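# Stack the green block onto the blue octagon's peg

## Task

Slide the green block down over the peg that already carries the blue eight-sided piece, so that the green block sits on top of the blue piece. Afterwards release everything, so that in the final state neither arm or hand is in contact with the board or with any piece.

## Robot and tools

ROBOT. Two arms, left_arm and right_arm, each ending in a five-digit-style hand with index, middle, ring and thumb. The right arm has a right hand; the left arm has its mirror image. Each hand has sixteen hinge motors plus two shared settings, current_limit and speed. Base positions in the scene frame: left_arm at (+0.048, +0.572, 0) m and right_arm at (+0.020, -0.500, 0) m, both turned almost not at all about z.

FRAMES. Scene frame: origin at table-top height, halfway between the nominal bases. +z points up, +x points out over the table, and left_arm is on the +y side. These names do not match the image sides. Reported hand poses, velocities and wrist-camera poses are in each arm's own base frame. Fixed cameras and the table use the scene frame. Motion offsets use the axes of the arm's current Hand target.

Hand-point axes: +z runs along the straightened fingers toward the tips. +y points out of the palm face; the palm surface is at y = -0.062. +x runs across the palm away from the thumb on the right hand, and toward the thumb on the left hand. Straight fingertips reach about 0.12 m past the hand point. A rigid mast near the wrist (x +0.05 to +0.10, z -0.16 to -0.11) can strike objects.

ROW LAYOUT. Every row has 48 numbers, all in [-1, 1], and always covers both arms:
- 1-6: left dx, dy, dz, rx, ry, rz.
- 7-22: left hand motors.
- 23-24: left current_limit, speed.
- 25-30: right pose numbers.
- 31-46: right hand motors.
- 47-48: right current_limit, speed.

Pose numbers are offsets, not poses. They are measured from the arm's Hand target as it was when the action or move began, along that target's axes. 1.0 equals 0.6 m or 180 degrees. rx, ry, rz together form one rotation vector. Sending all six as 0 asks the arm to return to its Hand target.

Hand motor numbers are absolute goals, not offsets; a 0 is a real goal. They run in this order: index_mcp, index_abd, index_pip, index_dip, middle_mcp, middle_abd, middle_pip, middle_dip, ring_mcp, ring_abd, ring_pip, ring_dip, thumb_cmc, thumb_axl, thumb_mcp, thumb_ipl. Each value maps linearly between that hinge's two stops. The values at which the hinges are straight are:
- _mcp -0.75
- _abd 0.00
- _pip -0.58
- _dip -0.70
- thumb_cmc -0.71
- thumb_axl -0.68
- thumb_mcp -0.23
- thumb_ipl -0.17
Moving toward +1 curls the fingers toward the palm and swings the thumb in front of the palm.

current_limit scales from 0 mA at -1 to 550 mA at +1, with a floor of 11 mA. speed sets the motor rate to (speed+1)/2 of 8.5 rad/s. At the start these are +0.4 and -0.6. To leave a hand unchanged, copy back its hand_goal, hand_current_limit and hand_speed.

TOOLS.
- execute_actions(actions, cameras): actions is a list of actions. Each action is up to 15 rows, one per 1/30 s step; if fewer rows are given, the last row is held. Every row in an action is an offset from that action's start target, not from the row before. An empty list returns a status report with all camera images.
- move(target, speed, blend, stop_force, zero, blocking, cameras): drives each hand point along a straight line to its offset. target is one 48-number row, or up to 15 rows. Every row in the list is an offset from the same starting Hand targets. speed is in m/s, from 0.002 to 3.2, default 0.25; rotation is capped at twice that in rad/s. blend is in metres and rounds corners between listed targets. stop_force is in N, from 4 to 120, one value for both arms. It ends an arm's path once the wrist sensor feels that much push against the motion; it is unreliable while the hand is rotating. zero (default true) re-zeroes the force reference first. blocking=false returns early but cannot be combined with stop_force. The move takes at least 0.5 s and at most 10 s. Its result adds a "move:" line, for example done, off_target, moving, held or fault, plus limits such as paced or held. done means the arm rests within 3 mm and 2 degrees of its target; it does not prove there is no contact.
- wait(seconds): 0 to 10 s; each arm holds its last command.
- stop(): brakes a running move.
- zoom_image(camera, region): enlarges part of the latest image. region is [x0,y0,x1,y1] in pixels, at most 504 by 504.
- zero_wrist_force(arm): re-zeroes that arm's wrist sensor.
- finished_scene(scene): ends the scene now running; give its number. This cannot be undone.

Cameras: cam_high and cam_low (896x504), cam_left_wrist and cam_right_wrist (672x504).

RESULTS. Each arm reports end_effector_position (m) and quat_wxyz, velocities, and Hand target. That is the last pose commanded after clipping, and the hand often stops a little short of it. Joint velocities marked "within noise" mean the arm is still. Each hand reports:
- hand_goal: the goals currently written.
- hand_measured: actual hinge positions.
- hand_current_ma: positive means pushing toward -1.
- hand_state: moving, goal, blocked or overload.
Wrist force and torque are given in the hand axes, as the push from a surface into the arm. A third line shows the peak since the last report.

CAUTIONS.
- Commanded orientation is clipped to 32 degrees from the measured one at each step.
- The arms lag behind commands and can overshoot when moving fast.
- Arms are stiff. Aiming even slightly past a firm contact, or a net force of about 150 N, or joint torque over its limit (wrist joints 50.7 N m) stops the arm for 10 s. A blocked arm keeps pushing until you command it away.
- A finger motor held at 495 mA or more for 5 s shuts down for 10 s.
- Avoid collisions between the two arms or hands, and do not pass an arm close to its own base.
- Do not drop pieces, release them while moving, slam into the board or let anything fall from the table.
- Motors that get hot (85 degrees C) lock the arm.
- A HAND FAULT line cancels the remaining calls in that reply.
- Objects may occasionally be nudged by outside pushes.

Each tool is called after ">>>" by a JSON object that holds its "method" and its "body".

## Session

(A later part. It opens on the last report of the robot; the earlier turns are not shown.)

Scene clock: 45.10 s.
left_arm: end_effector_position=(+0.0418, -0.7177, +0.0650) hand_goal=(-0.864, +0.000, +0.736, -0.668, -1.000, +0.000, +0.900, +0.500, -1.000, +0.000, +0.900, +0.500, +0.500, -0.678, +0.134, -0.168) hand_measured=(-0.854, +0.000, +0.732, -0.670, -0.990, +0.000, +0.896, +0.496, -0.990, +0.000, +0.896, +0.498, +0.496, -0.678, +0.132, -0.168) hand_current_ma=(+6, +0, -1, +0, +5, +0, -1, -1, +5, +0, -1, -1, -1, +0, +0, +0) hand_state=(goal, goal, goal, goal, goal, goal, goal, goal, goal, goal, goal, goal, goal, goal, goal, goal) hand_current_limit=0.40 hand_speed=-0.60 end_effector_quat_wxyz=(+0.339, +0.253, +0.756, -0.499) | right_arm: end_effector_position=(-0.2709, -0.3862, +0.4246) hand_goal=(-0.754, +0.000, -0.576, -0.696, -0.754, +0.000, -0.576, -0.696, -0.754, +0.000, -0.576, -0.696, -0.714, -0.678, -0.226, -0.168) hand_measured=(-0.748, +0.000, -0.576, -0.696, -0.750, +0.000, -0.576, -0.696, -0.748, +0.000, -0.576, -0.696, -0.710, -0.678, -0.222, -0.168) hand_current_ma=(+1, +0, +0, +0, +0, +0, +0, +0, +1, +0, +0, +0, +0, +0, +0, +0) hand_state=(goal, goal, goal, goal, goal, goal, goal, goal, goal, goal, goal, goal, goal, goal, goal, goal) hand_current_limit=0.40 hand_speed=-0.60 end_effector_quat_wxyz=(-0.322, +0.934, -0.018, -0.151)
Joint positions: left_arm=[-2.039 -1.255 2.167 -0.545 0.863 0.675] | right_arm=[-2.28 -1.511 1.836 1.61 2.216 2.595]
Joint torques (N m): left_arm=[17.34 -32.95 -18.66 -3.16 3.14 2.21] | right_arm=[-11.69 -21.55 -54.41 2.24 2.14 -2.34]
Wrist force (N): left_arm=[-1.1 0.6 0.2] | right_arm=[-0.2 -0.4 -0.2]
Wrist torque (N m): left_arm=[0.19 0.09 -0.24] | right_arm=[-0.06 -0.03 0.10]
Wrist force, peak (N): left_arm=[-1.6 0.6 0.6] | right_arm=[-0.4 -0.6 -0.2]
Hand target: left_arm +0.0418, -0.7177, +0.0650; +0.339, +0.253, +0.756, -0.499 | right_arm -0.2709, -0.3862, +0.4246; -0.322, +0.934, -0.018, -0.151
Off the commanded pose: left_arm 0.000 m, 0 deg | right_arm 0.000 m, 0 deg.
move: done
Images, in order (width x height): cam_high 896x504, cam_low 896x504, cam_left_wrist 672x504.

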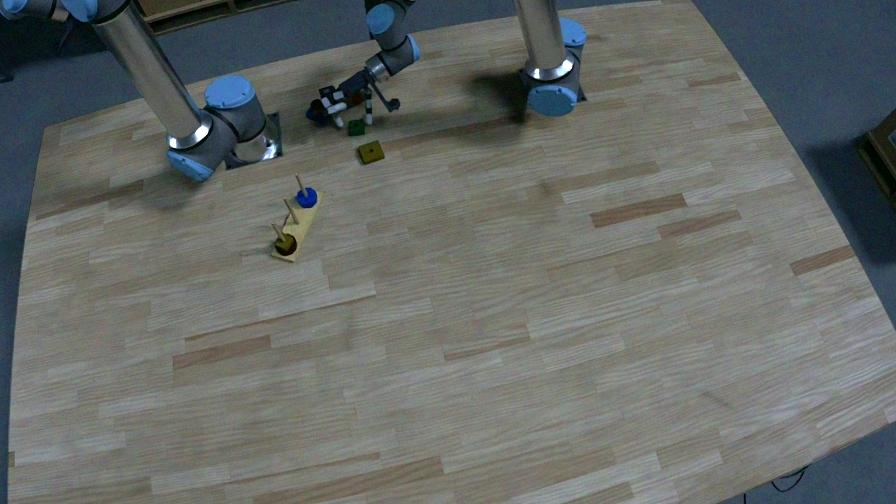

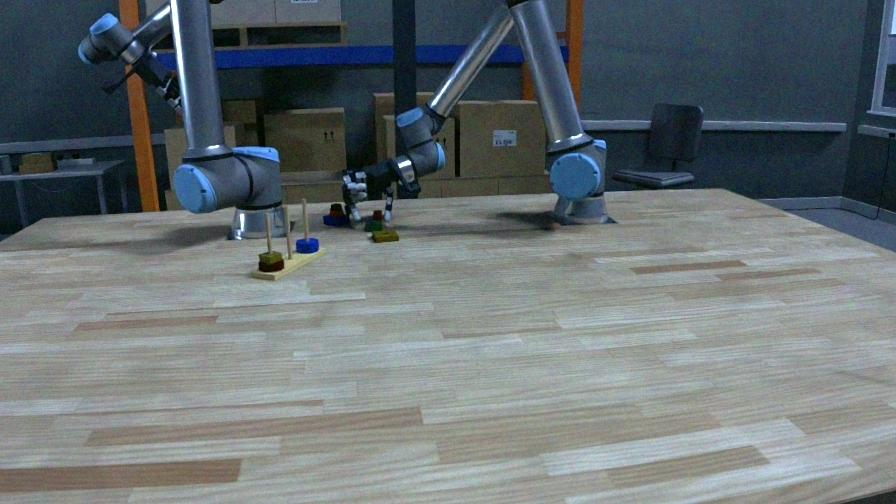

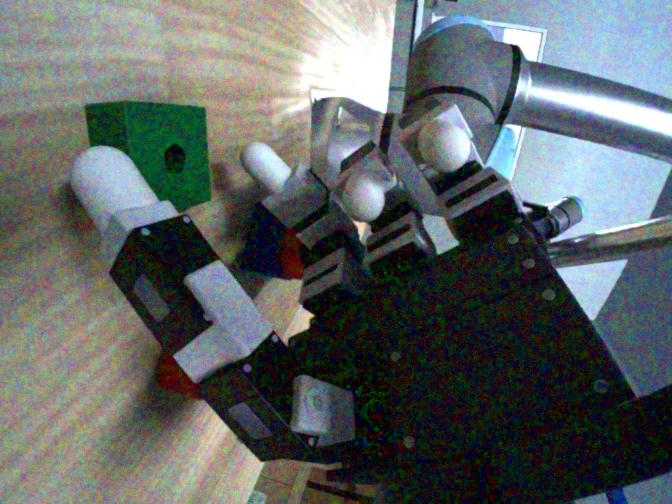

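>>> {"method": "move", "body": {"target": [0.0263,0.0280,0.0130,0,0,0,-0.863,0,0.737,-0.667,-1,0,0.9,0.5,-1,0,0.9,0.5,0.5,-0.677,0.135,-0.168,0.4,-0.6,0,0,0,0,0,0,-0.754,0,-0.576,-0.696,-0.754,0,-0.576,-0.696,-0.754,0,-0.576,-0.696,-0.714,-0.678,-0.226,-0.168,0.4,-0.6], "speed": 0.025, "stop_force": 4, "cameras": ["cam_high","cam_low","cam_left_wrist"]}}

>>> {"method": "zoom_image", "body": {"camera": "cam_high", "region": [300, 60, 420, 180]}}

>>> {"method": "zoom_image", "body": {"camera": "cam_low", "region": [310, 150, 430, 250]}}

>>> {"method": "zoom_image", "body": {"camera": "cam_left_wrist", "region": [0, 0, 400, 350]}}

Scene clock: 48.83 s.
left_arm: end_effector_position=(+0.0459, -0.7180, +0.0410) hand_goal=(-0.864, +0.000, +0.736, -0.668, -1.000, +0.000, +0.900, +0.500, -1.000, +0.000, +0.900, +0.500, +0.500, -0.678, +0.134, -0.168) hand_measured=(-0.854, +0.000, +0.732, -0.670, -0.990, +0.000, +0.896, +0.496, -0.990, +0.000, +0.896, +0.498, +0.502, -0.678, +0.134, -0.168) hand_current_ma=(+6, +0, -1, +0, +5, +0, -1, -1, +5, +0, -1, -1, +0, +0, +0, +0) hand_state=(goal, goal, goal, goal, goal, goal, goal, goal, goal, goal, goal, goal, goal, goal, goal, goal) hand_current_limit=0.40 hand_speed=-0.60 end_effector_quat_wxyz=(+0.339, +0.253, +0.756, -0.499) | right_arm: end_effector_position=(-0.2709, -0.3862, +0.4246) hand_goal=(-0.754, +0.000, -0.576, -0.696, -0.754, +0.000, -0.576, -0.696, -0.754, +0.000, -0.576, -0.696, -0.714, -0.678, -0.226, -0.168) hand_measured=(-0.748, +0.000, -0.576, -0.696, -0.750, +0.000, -0.576, -0.696, -0.748, +0.000, -0.576, -0.696, -0.710, -0.678, -0.222, -0.168) hand_current_ma=(+1, +0, +0, +0, +0, +0, +0, +0, +1, +0, +0, +0, +0, +0, +0, +0) hand_state=(goal, goal, goal, goal, goal, goal, goal, goal, goal, goal, goal, goal, goal, goal, goal, goal) hand_current_limit=0.40 hand_speed=-0.60 end_effector_quat_wxyz=(-0.322, +0.934, -0.018, -0.151)
Joint positions: left_arm=[-2.032 -1.217 2.178 -0.596 0.87 0.678] | right_arm=[-2.28 -1.511 1.836 1.61 2.216 2.595]
Joint torques (N m): left_arm=[18.88 -33.39 -16.19 -2.89 2.73 2.23] | right_arm=[-12.52 -23.07 -53.59 2.11 2.1 -2.06]
Wrist force (N): left_arm=[-1.9 -2.1 -1.1] | right_arm=[0.0 -0.6 -0.2]
Wrist torque (N m): left_arm=[0.00 0.16 -0.26] | right_arm=[-0.08 -0.06 0.11]
Wrist force, peak (N): left_arm=[-1.9 -2.6 -1.2] | right_arm=[-0.5 -0.6 -0.2]
Hand target: left_arm +0.0459, -0.7180, +0.0410; +0.339, +0.253, +0.756, -0.499 | right_arm -0.2709, -0.3862, +0.4246; -0.322, +0.934, -0.018, -0.151
Off the commanded pose: left_arm 0.000 m, 0 deg | right_arm 0.000 m, 0 deg.
move: done
Images, in order (width x height): cam_high 896x504, cam_low 896x504, cam_left_wrist 672x504.

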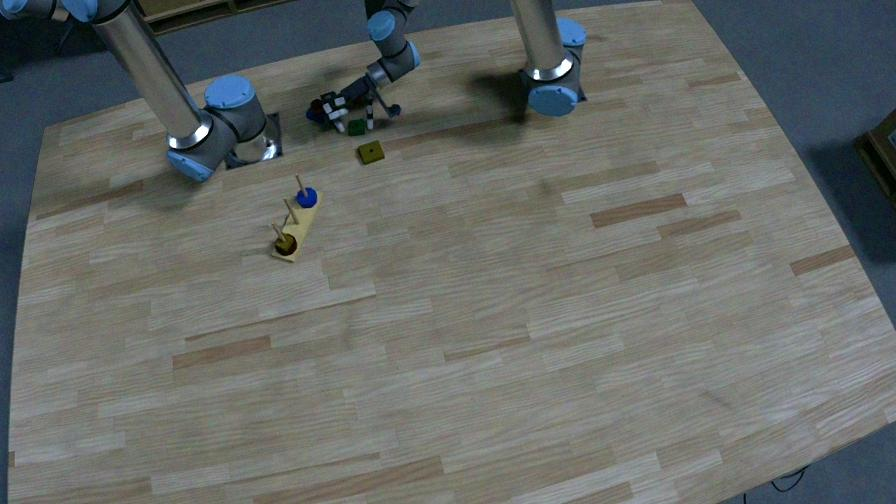

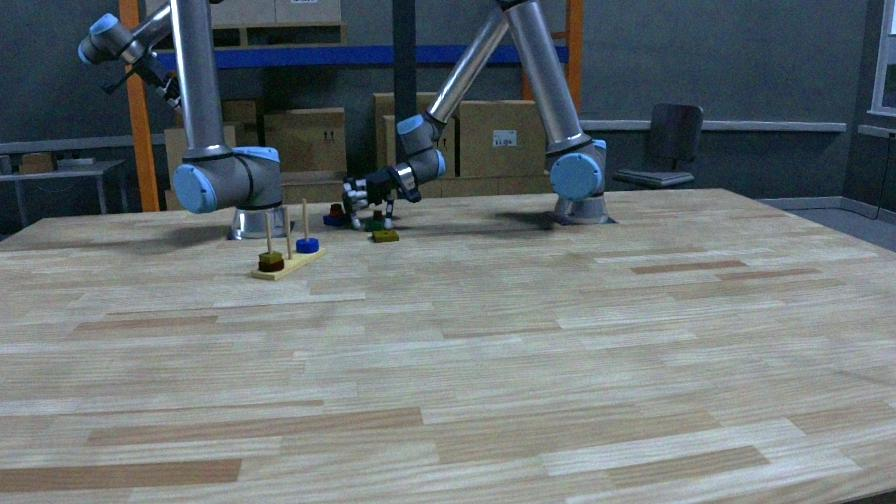

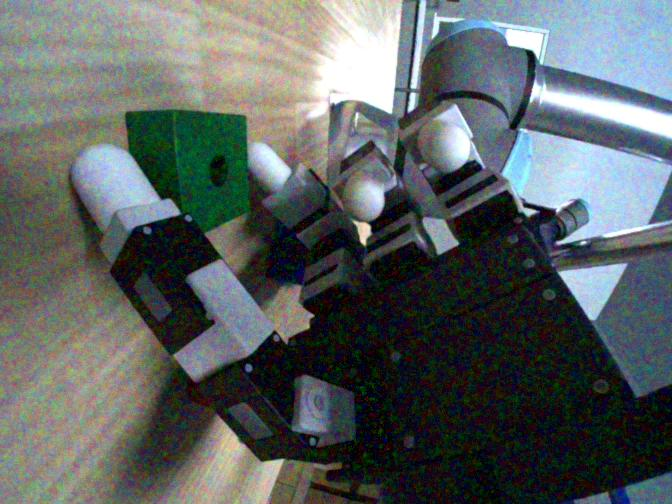

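Scaled by 4.200 from the camera's 896x504 image, which has a finer 1280x720 frame.

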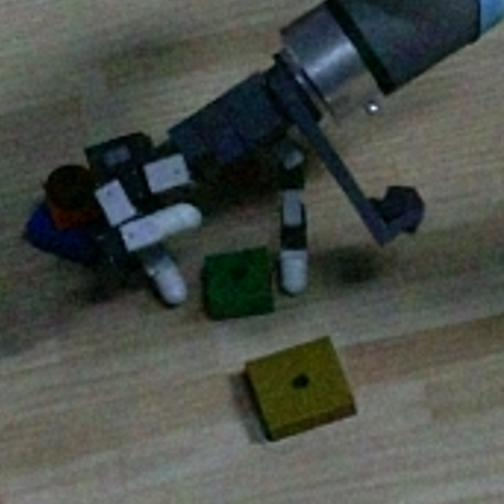

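Scaled by 4.200 from the camera's 896x504 image, which has a finer 1280x720 frame.

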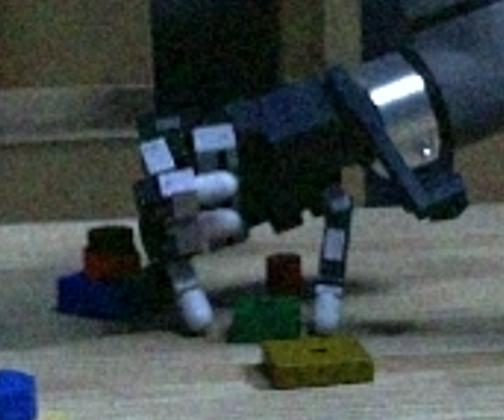

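Scaled by 1.260 from the camera's 672x504 image, which has a finer 960x720 frame.

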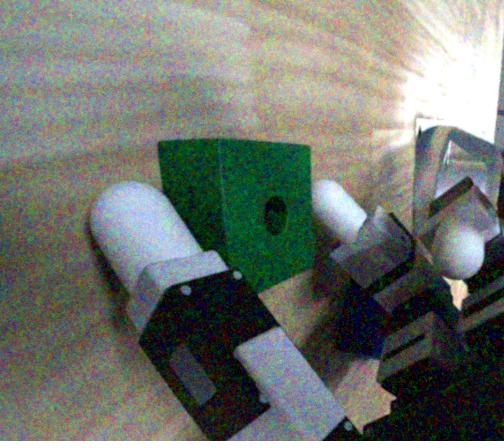

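>>> {"method": "move", "body": {"target": [-0.0015,-0.0028,-0.0077,0,0,0,-0.863,0,0.737,-0.667,-1,0,0.9,0.5,-1,0,0.9,0.5,0.5,-0.677,0.135,-0.168,0.4,-0.6,0,0,0,0,0,0,-0.754,0,-0.576,-0.696,-0.754,0,-0.576,-0.696,-0.754,0,-0.576,-0.696,-0.714,-0.678,-0.226,-0.168,0.4,-0.6], "speed": 0.02}}

>>> {"method": "move", "body": {"target": [0,0,0,0,0,0,-0.70,0,0.737,-0.667,-1,0,0.9,0.5,-1,0,0.9,0.5,0.5,-0.677,0.21,-0.168,0.4,-0.92,0,0,0,0,0,0,-0.754,0,-0.576,-0.696,-0.754,0,-0.576,-0.696,-0.754,0,-0.576,-0.696,-0.714,-0.678,-0.226,-0.168,0.4,-0.6], "speed": 0.02, "cameras": ["cam_high","cam_low","cam_left_wrist"]}}

>>> {"method": "zoom_image", "body": {"camera": "cam_high", "region": [300, 60, 420, 180]}}

>>> {"method": "zoom_image", "body": {"camera": "cam_low", "region": [310, 150, 430, 250]}}

>>> {"method": "zoom_image", "body": {"camera": "cam_left_wrist", "region": [0, 0, 400, 350]}}

Scene clock: 53.60 s.
left_arm: end_effector_position=(+0.0441, -0.7144, +0.0438) hand_goal=(-0.864, +0.000, +0.736, -0.668, -1.000, +0.000, +0.900, +0.500, -1.000, +0.000, +0.900, +0.500, +0.500, -0.678, +0.134, -0.168) hand_measured=(-0.854, +0.000, +0.732, -0.670, -0.990, +0.000, +0.896, +0.496, -0.990, +0.000, +0.896, +0.498, +0.496, -0.678, +0.136, -0.168) hand_current_ma=(+6, +0, -1, +0, +5, +0, -1, -1, +5, +0, -1, -1, -1, +0, +0, +0) hand_state=(goal, goal, goal, goal, goal, goal, goal, goal, goal, goal, goal, goal, goal, goal, goal, goal) hand_current_limit=0.40 hand_speed=-0.60 end_effector_quat_wxyz=(+0.339, +0.253, +0.756, -0.499) | right_arm: end_effector_position=(-0.2709, -0.3862, +0.4246) hand_goal=(-0.754, +0.000, -0.576, -0.696, -0.754, +0.000, -0.576, -0.696, -0.754, +0.000, -0.576, -0.696, -0.714, -0.678, -0.226, -0.168) hand_measured=(-0.748, +0.000, -0.576, -0.696, -0.750, +0.000, -0.576, -0.696, -0.748, +0.000, -0.576, -0.696, -0.710, -0.678, -0.222, -0.168) hand_current_ma=(+1, +0, +0, +0, +0, +0, +0, +0, +1, +0, +0, +0, +0, +0, +0, +0) hand_state=(goal, goal, goal, goal, goal, goal, goal, goal, goal, goal, goal, goal, goal, goal, goal, goal) hand_current_limit=0.40 hand_speed=-0.60 end_effector_quat_wxyz=(-0.322, +0.934, -0.018, -0.151)
Joint positions: left_arm=[-2.038 -1.226 2.183 -0.59 0.864 0.675] | right_arm=[-2.28 -1.511 1.836 1.61 2.216 2.595]
Joint torques (N m): left_arm=[-17.57 -74.99 -17.46 3.92 -3.34 -2.26] | right_arm=[-13.16 -23.49 -53.08 2.37 1.91 -2.15]
Wrist force (N): left_arm=[-1.2 0.4 0.0] | right_arm=[0.2 -0.5 -0.6]
Wrist torque (N m): left_arm=[0.19 0.09 -0.08] | right_arm=[-0.04 -0.07 0.13]
Wrist force, peak (N): left_arm=[-2.0 -2.8 -1.5] | right_arm=[-0.3 -0.6 -0.4]
Hand target: left_arm +0.0440, -0.7143, +0.0439; +0.339, +0.253, +0.756, -0.499 | right_arm -0.2709, -0.3862, +0.4246; -0.322, +0.934, -0.018, -0.151
Off the commanded pose: left_arm 0.000 m, 0 deg | right_arm 0.000 m, 0 deg.
move: done

Scene clock: 54.37 s.
left_arm: end_effector_position=(+0.0440, -0.7143, +0.0439) hand_goal=(-0.700, +0.000, +0.736, -0.668, -1.000, +0.000, +0.900, +0.500, -1.000, +0.000, +0.900, +0.500, +0.500, -0.678, +0.210, -0.168) hand_measured=(-0.724, +0.000, +0.730, -0.670, -0.990, +0.000, +0.896, +0.496, -0.990, +0.000, +0.896, +0.498, +0.496, -0.678, +0.206, -0.168) hand_current_ma=(-22, +0, -2, +0, +5, +0, -1, -1, +5, +0, -1, -1, -1, +0, -2, +0) hand_state=(blocked, goal, goal, goal, goal, goal, goal, goal, goal, goal, goal, goal, goal, goal, goal, goal) hand_current_limit=0.40 hand_speed=-0.92 end_effector_quat_wxyz=(+0.339, +0.253, +0.756, -0.499) | right_arm: end_effector_position=(-0.2709, -0.3862, +0.4246) hand_goal=(-0.754, +0.000, -0.576, -0.696, -0.754, +0.000, -0.576, -0.696, -0.754, +0.000, -0.576, -0.696, -0.714, -0.678, -0.226, -0.168) hand_measured=(-0.748, +0.000, -0.576, -0.696, -0.750, +0.000, -0.576, -0.696, -0.748, +0.000, -0.576, -0.696, -0.710, -0.678, -0.222, -0.168) hand_current_ma=(+1, +0, +0, +0, +0, +0, +0, +0, +1, +0, +0, +0, +0, +0, +0, +0) hand_state=(goal, goal, goal, goal, goal, goal, goal, goal, goal, goal, goal, goal, goal, goal, goal, goal) hand_current_limit=0.40 hand_speed=-0.60 end_effector_quat_wxyz=(-0.322, +0.934, -0.018, -0.151)
Joint positions: left_arm=[-2.038 -1.226 2.183 -0.59 0.864 0.675] | right_arm=[-2.28 -1.511 1.836 1.61 2.216 2.595]
Joint torques (N m): left_arm=[-15.22 -75.23 -17.76 4.24 -3.15 -2.15] | right_arm=[-12.14 -23.34 -54.12 2.45 2.11 -2.17]
Wrist force (N): left_arm=[-2.0 -0.8 -0.1] | right_arm=[0.0 -0.3 -0.2]
Wrist torque (N m): left_arm=[0.16 0.12 -0.10] | right_arm=[-0.04 -0.05 0.12]
Wrist force, peak (N): left_arm=[-2.0 -0.8 -0.1] | right_arm=[0.0 -0.6 -0.1]
Hand target: left_arm +0.0440, -0.7143, +0.0439; +0.339, +0.253, +0.756, -0.499 | right_arm -0.2709, -0.3862, +0.4246; -0.322, +0.934, -0.018, -0.151
Off the commanded pose: left_arm 0.000 m, 0 deg | right_arm 0.000 m, 0 deg.
move: done
Images, in order (width x height): cam_high 896x504, cam_low 896x504, cam_left_wrist 672x504.

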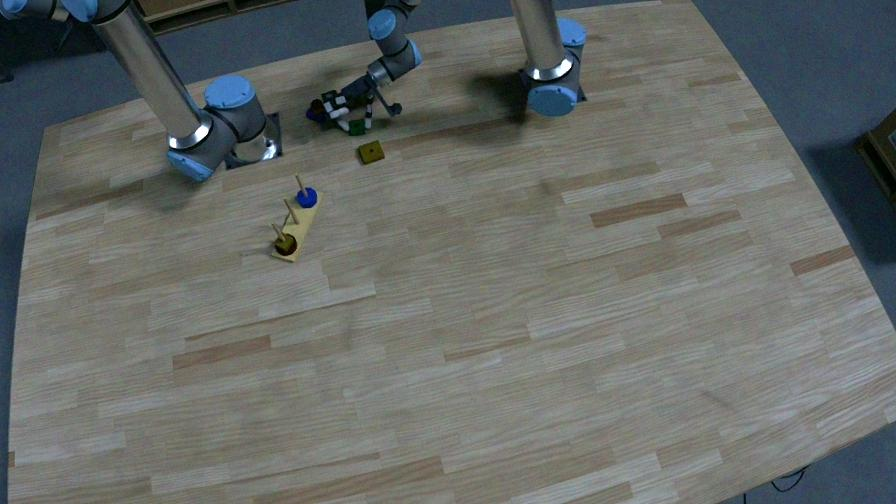

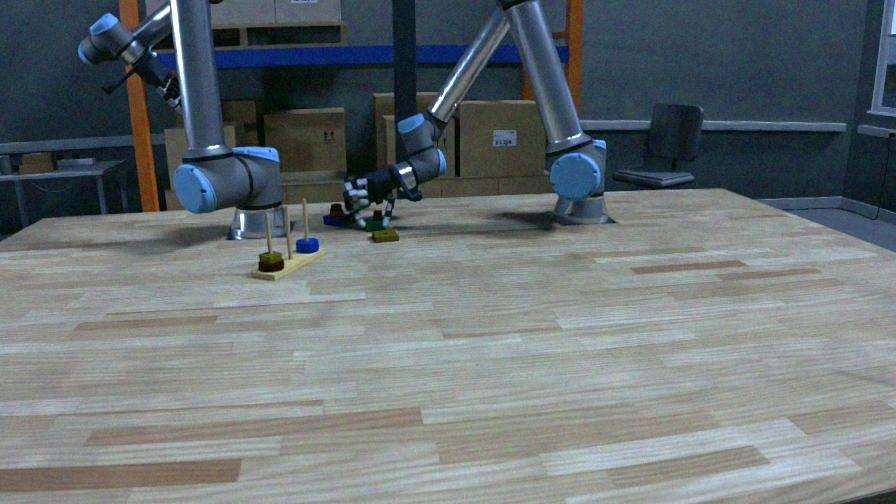

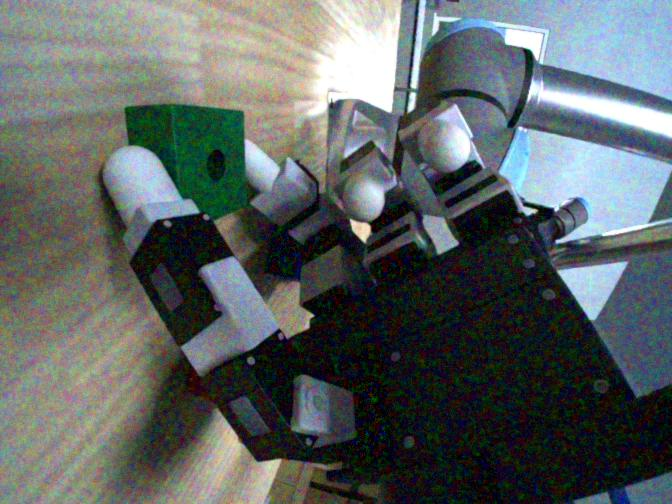

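Scaled by 4.200 from the camera's 896x504 image, which has a finer 1280x720 frame.

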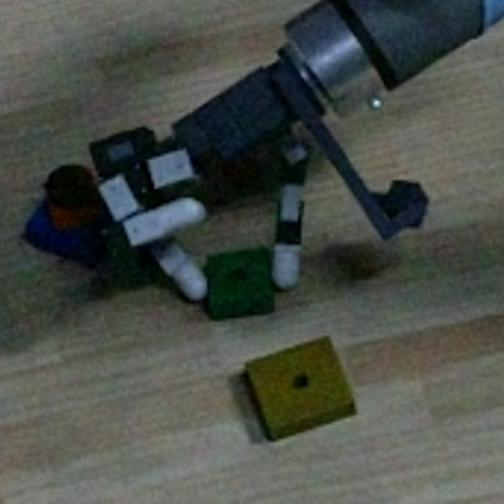

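Scaled by 4.200 from the camera's 896x504 image, which has a finer 1280x720 frame.

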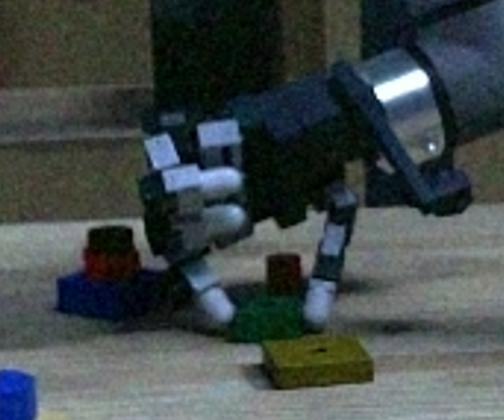

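Scaled by 1.260 from the camera's 672x504 image, which has a finer 960x720 frame.

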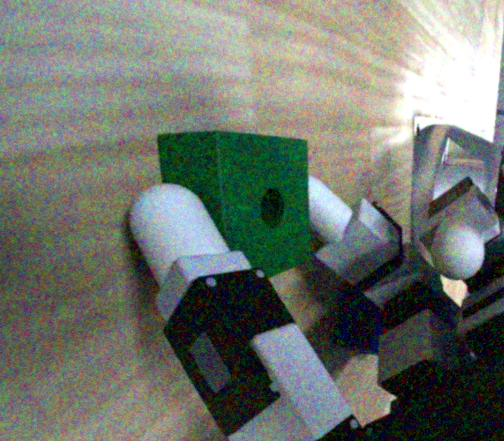

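>>> {"method": "move", "body": {"target": [0,0,0,0,0,0,-0.65,0,0.737,-0.667,-1,0,0.9,0.5,-1,0,0.9,0.5,0.5,-0.677,0.25,-0.168,0.4,-0.92,0,0,0,0,0,0,-0.754,0,-0.576,-0.696,-0.754,0,-0.576,-0.696,-0.754,0,-0.576,-0.696,-0.714,-0.678,-0.226,-0.168,0.4,-0.6], "speed": 0.02}}

>>> {"method": "move", "body": {"target": [0,0,0,0,0,0,-0.56,0,0.737,-0.667,-1,0,0.9,0.5,-1,0,0.9,0.5,0.5,-0.677,0.35,-0.168,0.4,-0.92,0,0,0,0,0,0,-0.754,0,-0.576,-0.696,-0.754,0,-0.576,-0.696,-0.754,0,-0.576,-0.696,-0.714,-0.678,-0.226,-0.168,0.4,-0.6], "speed": 0.02, "cameras": ["cam_high","cam_low","cam_left_wrist"]}}

>>> {"method": "zoom_image", "body": {"camera": "cam_high", "region": [300, 60, 420, 180]}}

>>> {"method": "zoom_image", "body": {"camera": "cam_left_wrist", "region": [0, 0, 400, 350]}}

Scene clock: 55.73 s.
left_arm: end_effector_position=(+0.0440, -0.7143, +0.0439) hand_goal=(-0.650, +0.000, +0.736, -0.668, -1.000, +0.000, +0.900, +0.500, -1.000, +0.000, +0.900, +0.500, +0.500, -0.678, +0.250, -0.168) hand_measured=(-0.716, +0.000, +0.724, -0.670, -0.990, +0.000, +0.896, +0.496, -0.990, +0.000, +0.896, +0.498, +0.496, -0.678, +0.210, -0.176) hand_current_ma=(-115, +0, -6, -1, +5, +0, -1, -1, +5, +0, -1, -1, -1, +0, -69, -5) hand_state=(blocked, goal, goal, goal, goal, goal, goal, goal, goal, goal, goal, goal, goal, goal, blocked, goal) hand_current_limit=0.40 hand_speed=-0.92 end_effector_quat_wxyz=(+0.339, +0.253, +0.756, -0.499) | right_arm: end_effector_position=(-0.2709, -0.3862, +0.4246) hand_goal=(-0.754, +0.000, -0.576, -0.696, -0.754, +0.000, -0.576, -0.696, -0.754, +0.000, -0.576, -0.696, -0.714, -0.678, -0.226, -0.168) hand_measured=(-0.748, +0.000, -0.576, -0.696, -0.750, +0.000, -0.576, -0.696, -0.748, +0.000, -0.576, -0.696, -0.710, -0.678, -0.222, -0.168) hand_current_ma=(+1, +0, +0, +0, +0, +0, +0, +0, +1, +0, +0, +0, +0, +0, +0, +0) hand_state=(goal, goal, goal, goal, goal, goal, goal, goal, goal, goal, goal, goal, goal, goal, goal, goal) hand_current_limit=0.40 hand_speed=-0.60 end_effector_quat_wxyz=(-0.322, +0.934, -0.018, -0.151)
Joint positions: left_arm=[-2.038 -1.226 2.183 -0.59 0.864 0.675] | right_arm=[-2.28 -1.511 1.836 1.61 2.216 2.595]
Joint torques (N m): left_arm=[-14.49 -71.92 -17.42 3.72 -3.41 -2.54] | right_arm=[-11.64 -24.87 -53.72 2.4 1.75 -2.37]
Wrist force (N): left_arm=[-2.0 -2.0 -0.4] | right_arm=[-0.3 -0.2 -0.1]
Wrist torque (N m): left_arm=[0.14 0.07 -0.09] | right_arm=[-0.03 -0.02 0.10]
Wrist force, peak (N): left_arm=[-2.0 -2.0 -0.4] | right_arm=[0.2 -0.7 0.0]
Hand target: left_arm +0.0440, -0.7143, +0.0439; +0.339, +0.253, +0.756, -0.499 | right_arm -0.2709, -0.3862, +0.4246; -0.322, +0.934, -0.018, -0.151
Off the commanded pose: left_arm 0.000 m, 0 deg | right_arm 0.000 m, 0 deg.
move: done

Scene clock: 56.30 s.
left_arm: end_effector_position=(+0.0440, -0.7143, +0.0439) hand_goal=(-0.560, +0.000, +0.736, -0.668, -1.000, +0.000, +0.900, +0.500, -1.000, +0.000, +0.900, +0.500, +0.500, -0.678, +0.350, -0.168) hand_measured=(-0.696, +0.000, +0.706, -0.678, -0.990, +0.000, +0.896, +0.496, -0.990, +0.000, +0.896, +0.498, +0.498, -0.678, +0.228, -0.196) hand_current_ma=(-385, +0, -28, -4, +5, +0, -1, -1, +5, +0, -1, -1, +0, +0, -385, -43) hand_state=(blocked, goal, blocked, goal, goal, goal, goal, goal, goal, goal, goal, goal, goal, goal, blocked, blocked) hand_current_limit=0.40 hand_speed=-0.92 end_effector_quat_wxyz=(+0.339, +0.253, +0.756, -0.499) | right_arm: end_effector_position=(-0.2709, -0.3862, +0.4246) hand_goal=(-0.754, +0.000, -0.576, -0.696, -0.754, +0.000, -0.576, -0.696, -0.754, +0.000, -0.576, -0.696, -0.714, -0.678, -0.226, -0.168) hand_measured=(-0.748, +0.000, -0.576, -0.696, -0.750, +0.000, -0.576, -0.696, -0.748, +0.000, -0.576, -0.696, -0.710, -0.678, -0.222, -0.168) hand_current_ma=(+1, +0, +0, +0, +0, +0, +0, +0, +1, +0, +0, +0, +0, +0, +0, +0) hand_state=(goal, goal, goal, goal, goal, goal, goal, goal, goal, goal, goal, goal, goal, goal, goal, goal) hand_current_limit=0.40 hand_speed=-0.60 end_effector_quat_wxyz=(-0.322, +0.934, -0.018, -0.151)
Joint positions: left_arm=[-2.038 -1.226 2.183 -0.59 0.864 0.675] | right_arm=[-2.28 -1.511 1.836 1.61 2.216 2.595]
Joint torques (N m): left_arm=[-14.97 -71.17 -17.63 4.06 -3.46 -2.28] | right_arm=[-11.78 -23.96 -53.35 2.43 1.76 -2.11]
Wrist force (N): left_arm=[-2.7 -2.0 -1.3] | right_arm=[-0.5 -0.3 -0.4]
Wrist torque (N m): left_arm=[0.15 0.13 -0.11] | right_arm=[-0.02 0.02 0.07]
Wrist force, peak (N): left_arm=[-2.7 -2.0 -1.3] | right_arm=[-0.5 -0.3 -0.4]
Hand target: left_arm +0.0440, -0.7143, +0.0439; +0.339, +0.253, +0.756, -0.499 | right_arm -0.2709, -0.3862, +0.4246; -0.322, +0.934, -0.018, -0.151
Off the commanded pose: left_arm 0.000 m, 0 deg | right_arm 0.000 m, 0 deg.
move: done
Images, in order (width x height): cam_high 896x504, cam_low 896x504, cam_left_wrist 672x504.

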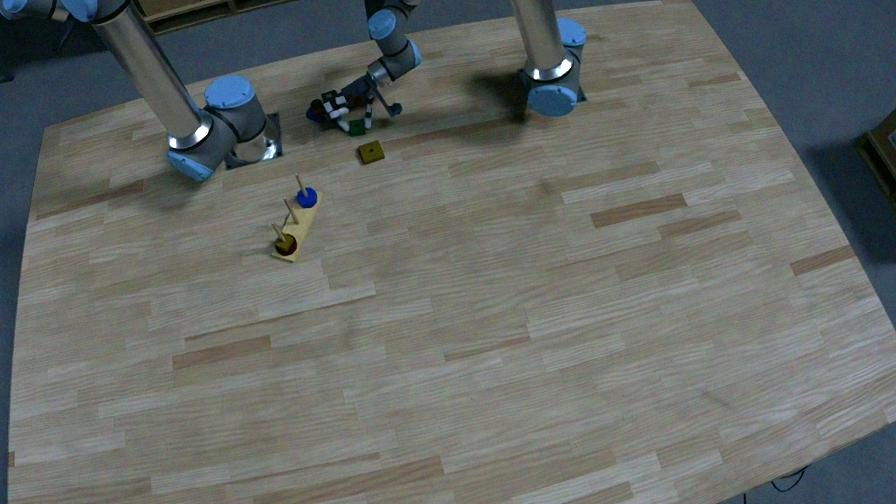

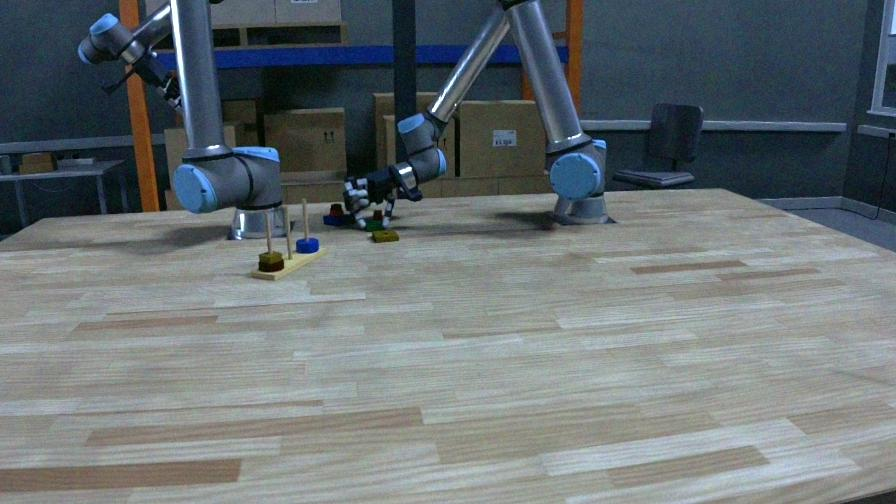

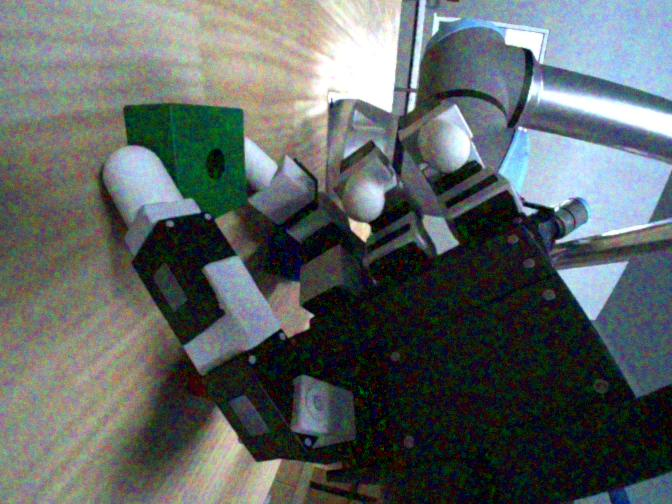

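Scaled by 4.200 from the camera's 896x504 image, which has a finer 1280x720 frame.

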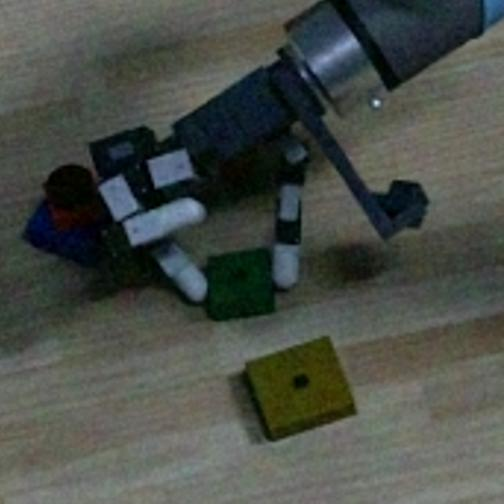

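Scaled by 1.260 from the camera's 672x504 image, which has a finer 960x720 frame.

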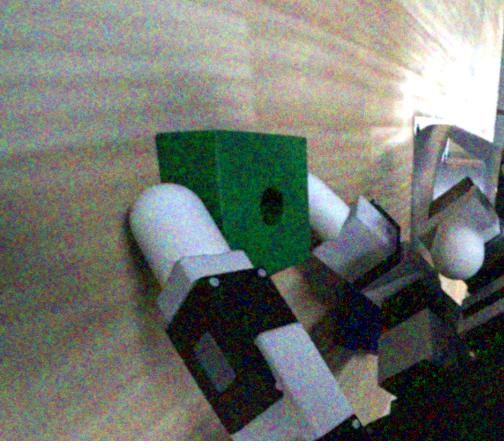

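>>> {"method": "move", "body": {"target": [[-0.0383,-0.0292,-0.0136,0,0,0,-0.56,0,0.737,-0.667,-1,0,0.9,0.5,-1,0,0.9,0.5,0.5,-0.677,0.35,-0.168,0.4,-0.92,0,0,0,0,0,0,-0.754,0,-0.576,-0.696,-0.754,0,-0.576,-0.696,-0.754,0,-0.576,-0.696,-0.714,-0.678,-0.226,-0.168,0.4,-0.6],[-0.3268,-0.2487,-0.1161,0,0,0,-0.56,0,0.737,-0.667,-1,0,0.9,0.5,-1,0,0.9,0.5,0.5,-0.677,0.35,-0.168,0.4,-0.92,0,0,0,0,0,0,-0.754,0,-0.576,-0.696,-0.754,0,-0.576,-0.696,-0.754,0,-0.576,-0.696,-0.714,-0.678,-0.226,-0.168,0.4,-0.6]], "speed": [0.05,0.2], "blend": 0.01, "cameras": ["cam_high","cam_low","cam_left_wrist"]}}

>>> {"method": "zoom_image", "body": {"camera": "cam_left_wrist", "region": [0, 0, 400, 350]}}

Scene clock: 59.63 s.
left_arm: end_effector_position=(+0.0442, -0.7145, +0.2999) hand_goal=(-0.560, +0.000, +0.736, -0.668, -1.000, +0.000, +0.900, +0.500, -1.000, +0.000, +0.900, +0.500, +0.500, -0.678, +0.350, -0.168) hand_measured=(-0.692, +0.000, +0.684, -0.690, -0.990, +0.000, +0.896, +0.496, -0.990, +0.000, +0.896, +0.498, +0.496, -0.680, +0.242, -0.196) hand_current_ma=(-380, +0, -73, -17, +5, +0, -1, -1, +5, +0, -1, -1, -1, +0, -376, -43) hand_state=(blocked, goal, blocked, blocked, goal, goal, goal, goal, goal, goal, goal, goal, goal, goal, blocked, blocked) hand_current_limit=0.40 hand_speed=-0.92 end_effector_quat_wxyz=(+0.339, +0.253, +0.756, -0.499) | right_arm: end_effector_position=(-0.2709, -0.3862, +0.4246) hand_goal=(-0.754, +0.000, -0.576, -0.696, -0.754, +0.000, -0.576, -0.696, -0.754, +0.000, -0.576, -0.696, -0.714, -0.678, -0.226, -0.168) hand_measured=(-0.748, +0.000, -0.576, -0.696, -0.750, +0.000, -0.576, -0.696, -0.748, +0.000, -0.576, -0.696, -0.710, -0.678, -0.222, -0.168) hand_current_ma=(+1, +0, +0, +0, +0, +0, +0, +0, +1, +0, +0, +0, +0, +0, +0, +0) hand_state=(goal, goal, goal, goal, goal, goal, goal, goal, goal, goal, goal, goal, goal, goal, goal, goal) hand_current_limit=0.40 hand_speed=-0.60 end_effector_quat_wxyz=(-0.322, +0.934, -0.018, -0.151)
Joint positions: left_arm=[-2.038 -1.537 1.984 -0.08 0.865 0.676] | right_arm=[-2.28 -1.511 1.836 1.61 2.216 2.595]
Joint torques (N m): left_arm=[-14.97 -63.63 -43.38 3.86 -3.19 -2.26] | right_arm=[-11.43 -24.34 -53.25 2.23 1.89 -2.1]
Wrist force (N): left_arm=[-1.0 0.5 0.6] | right_arm=[0.1 -0.4 -0.1]
Wrist torque (N m): left_arm=[0.18 0.14 -0.08] | right_arm=[-0.07 -0.06 0.12]
Wrist force, peak (N): left_arm=[-2.8 -2.1 -1.6] | right_arm=[-0.3 -0.5 -0.6]
Hand target: left_arm +0.0442, -0.7145, +0.3000; +0.339, +0.253, +0.756, -0.499 | right_arm -0.2709, -0.3862, +0.4246; -0.322, +0.934, -0.018, -0.151
Off the commanded pose: left_arm 0.000 m, 0 deg | right_arm 0.000 m, 0 deg.
move: done
Images, in order (width x height): cam_high 896x504, cam_low 896x504, cam_left_wrist 672x504.

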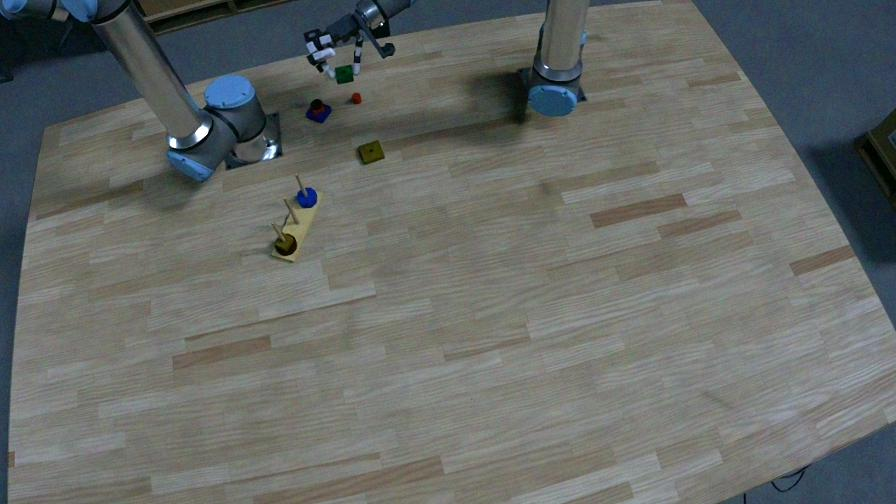

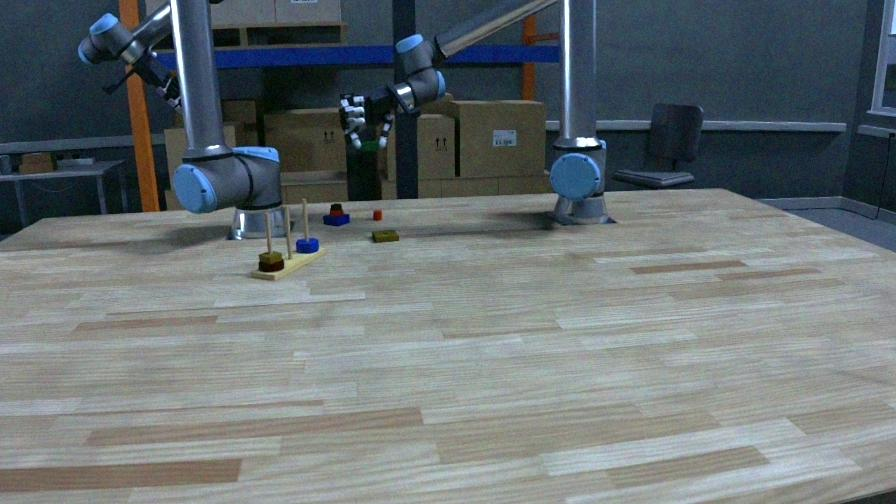

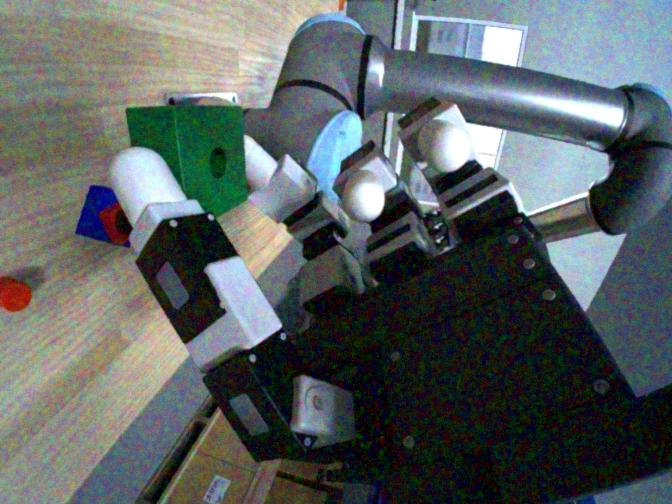

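Scaled by 1.260 from the camera's 672x504 image, which has a finer 960x720 frame.

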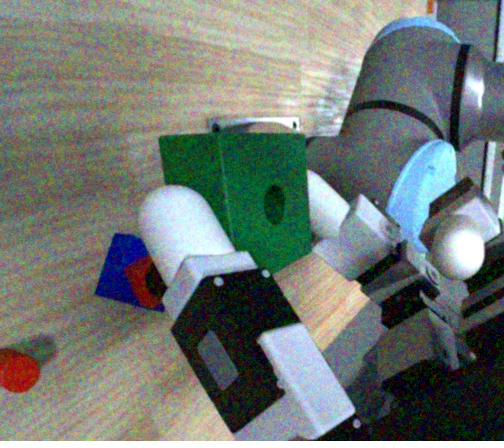

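>>> {"method": "move", "body": {"target": [-0.2862,0.1131,0.38,0.1064,0.081,0.0378,-0.56,0,0.737,-0.667,-1,0,0.9,0.5,-1,0,0.9,0.5,0.5,-0.677,0.35,-0.168,0.4,-0.92,0,0,0,0,0,0,-0.754,0,-0.576,-0.696,-0.754,0,-0.576,-0.696,-0.754,0,-0.576,-0.696,-0.714,-0.678,-0.226,-0.168,0.4,-0.6], "speed": 0.2, "cameras": ["cam_high","cam_low","cam_left_wrist"]}}

>>> {"method": "zoom_image", "body": {"camera": "cam_high", "region": [200, 80, 350, 270]}}

>>> {"method": "zoom_image", "body": {"camera": "cam_low", "region": [230, 120, 360, 290]}}

>>> {"method": "zoom_image", "body": {"camera": "cam_left_wrist", "region": [0, 0, 400, 350]}}

Scene clock: 63.50 s.
left_arm: end_effector_position=(+0.2626, -0.9081, +0.3296) hand_goal=(-0.560, +0.000, +0.736, -0.668, -1.000, +0.000, +0.900, +0.500, -1.000, +0.000, +0.900, +0.500, +0.500, -0.678, +0.350, -0.168) hand_measured=(-0.692, +0.000, +0.682, -0.690, -0.990, +0.000, +0.896, +0.496, -0.990, +0.000, +0.896, +0.498, +0.496, -0.680, +0.242, -0.196) hand_current_ma=(-380, +0, -74, -17, +5, +0, -1, -1, +5, +0, -1, -1, -1, +0, -375, -43) hand_state=(blocked, goal, blocked, blocked, goal, goal, goal, goal, goal, goal, goal, goal, goal, goal, blocked, blocked) hand_current_limit=0.40 hand_speed=-0.92 end_effector_quat_wxyz=(+0.223, +0.411, +0.684, -0.560) | right_arm: end_effector_position=(-0.2709, -0.3862, +0.4246) hand_goal=(-0.754, +0.000, -0.576, -0.696, -0.754, +0.000, -0.576, -0.696, -0.754, +0.000, -0.576, -0.696, -0.714, -0.678, -0.226, -0.168) hand_measured=(-0.748, +0.000, -0.576, -0.696, -0.750, +0.000, -0.576, -0.696, -0.748, +0.000, -0.576, -0.696, -0.710, -0.678, -0.222, -0.168) hand_current_ma=(+1, +0, +0, +0, +0, +0, +0, +0, +1, +0, +0, +0, +0, +0, +0, +0) hand_state=(goal, goal, goal, goal, goal, goal, goal, goal, goal, goal, goal, goal, goal, goal, goal, goal) hand_current_limit=0.40 hand_speed=-0.60 end_effector_quat_wxyz=(-0.322, +0.934, -0.018, -0.151)
Joint positions: left_arm=[-1.469 -1.243 1.567 -0.038 1.825 0.993] | right_arm=[-2.28 -1.511 1.836 1.61 2.216 2.595]
Joint torques (N m): left_arm=[16.68 -53.57 -45.41 2.67 3.99 2.26] | right_arm=[-12.68 -23.76 -53.77 2.57 1.47 -2.22]
Wrist force (N): left_arm=[-1.1 0.3 0.2] | right_arm=[-0.2 -0.3 -0.2]
Wrist torque (N m): left_arm=[0.10 0.11 -0.25] | right_arm=[-0.04 -0.03 0.10]
Wrist force, peak (N): left_arm=[-1.9 1.7 1.1] | right_arm=[-0.3 -0.6 -0.3]
Hand target: left_arm +0.2626, -0.9082, +0.3296; +0.223, +0.411, +0.684, -0.560 | right_arm -0.2709, -0.3862, +0.4246; -0.322, +0.934, -0.018, -0.151
Off the commanded pose: left_arm 0.000 m, 0 deg | right_arm 0.000 m, 0 deg.
move: done
Images, in order (width x height): cam_high 896x504, cam_low 896x504, cam_left_wrist 672x504.

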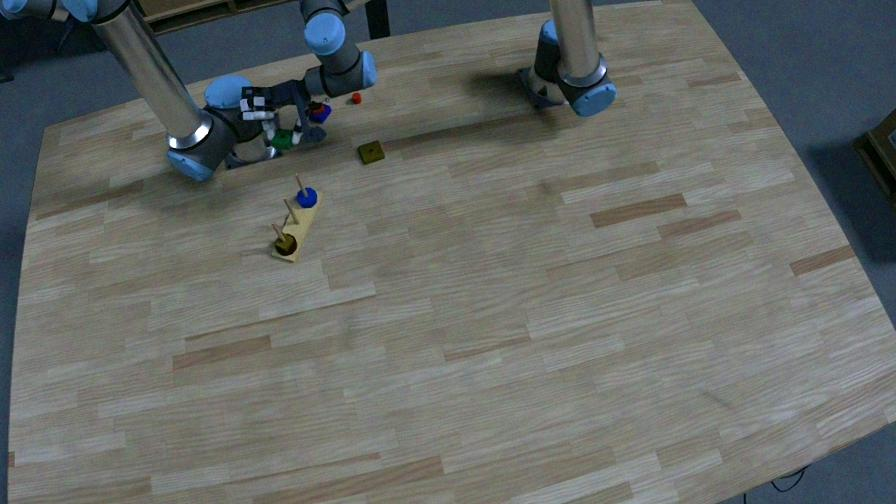

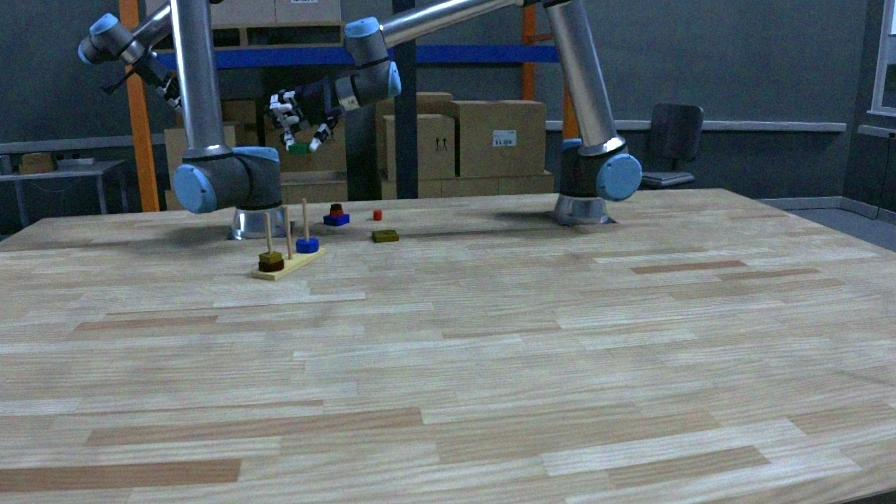

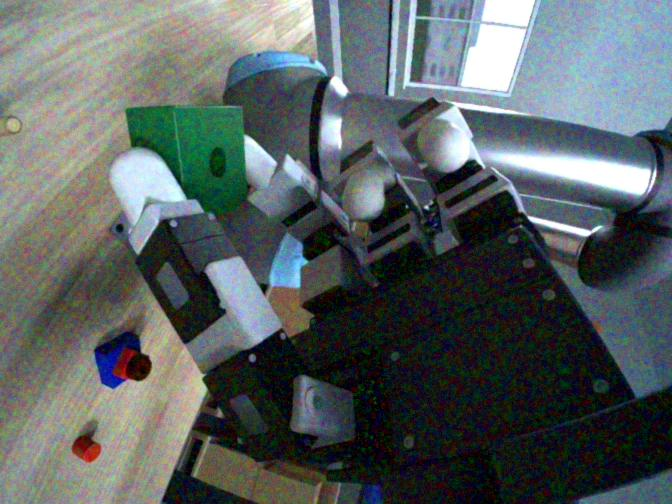

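Scaled by 2.653 from the camera's 896x504 image, which has a finer 1280x720 frame.

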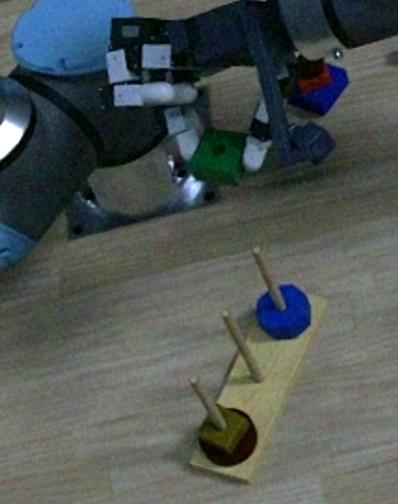

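Scaled by 2.965 from the camera's 896x504 image, which has a finer 1280x720 frame.

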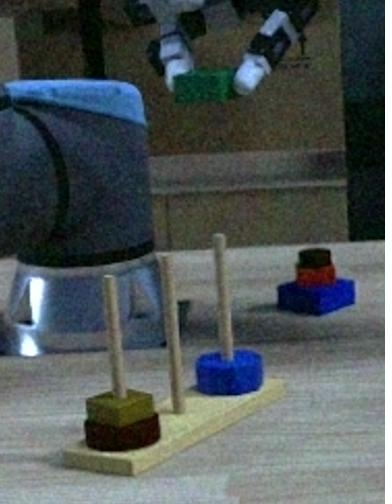

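Scaled by 1.260 from the camera's 672x504 image, which has a finer 960x720 frame.

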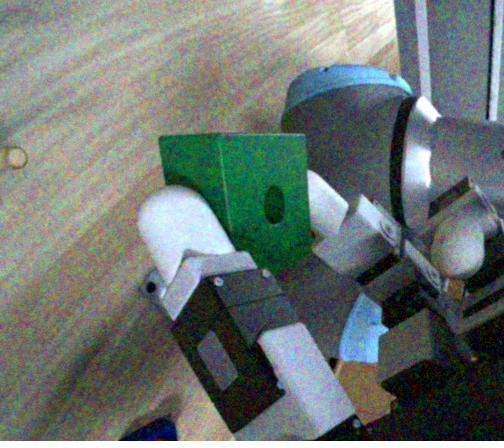

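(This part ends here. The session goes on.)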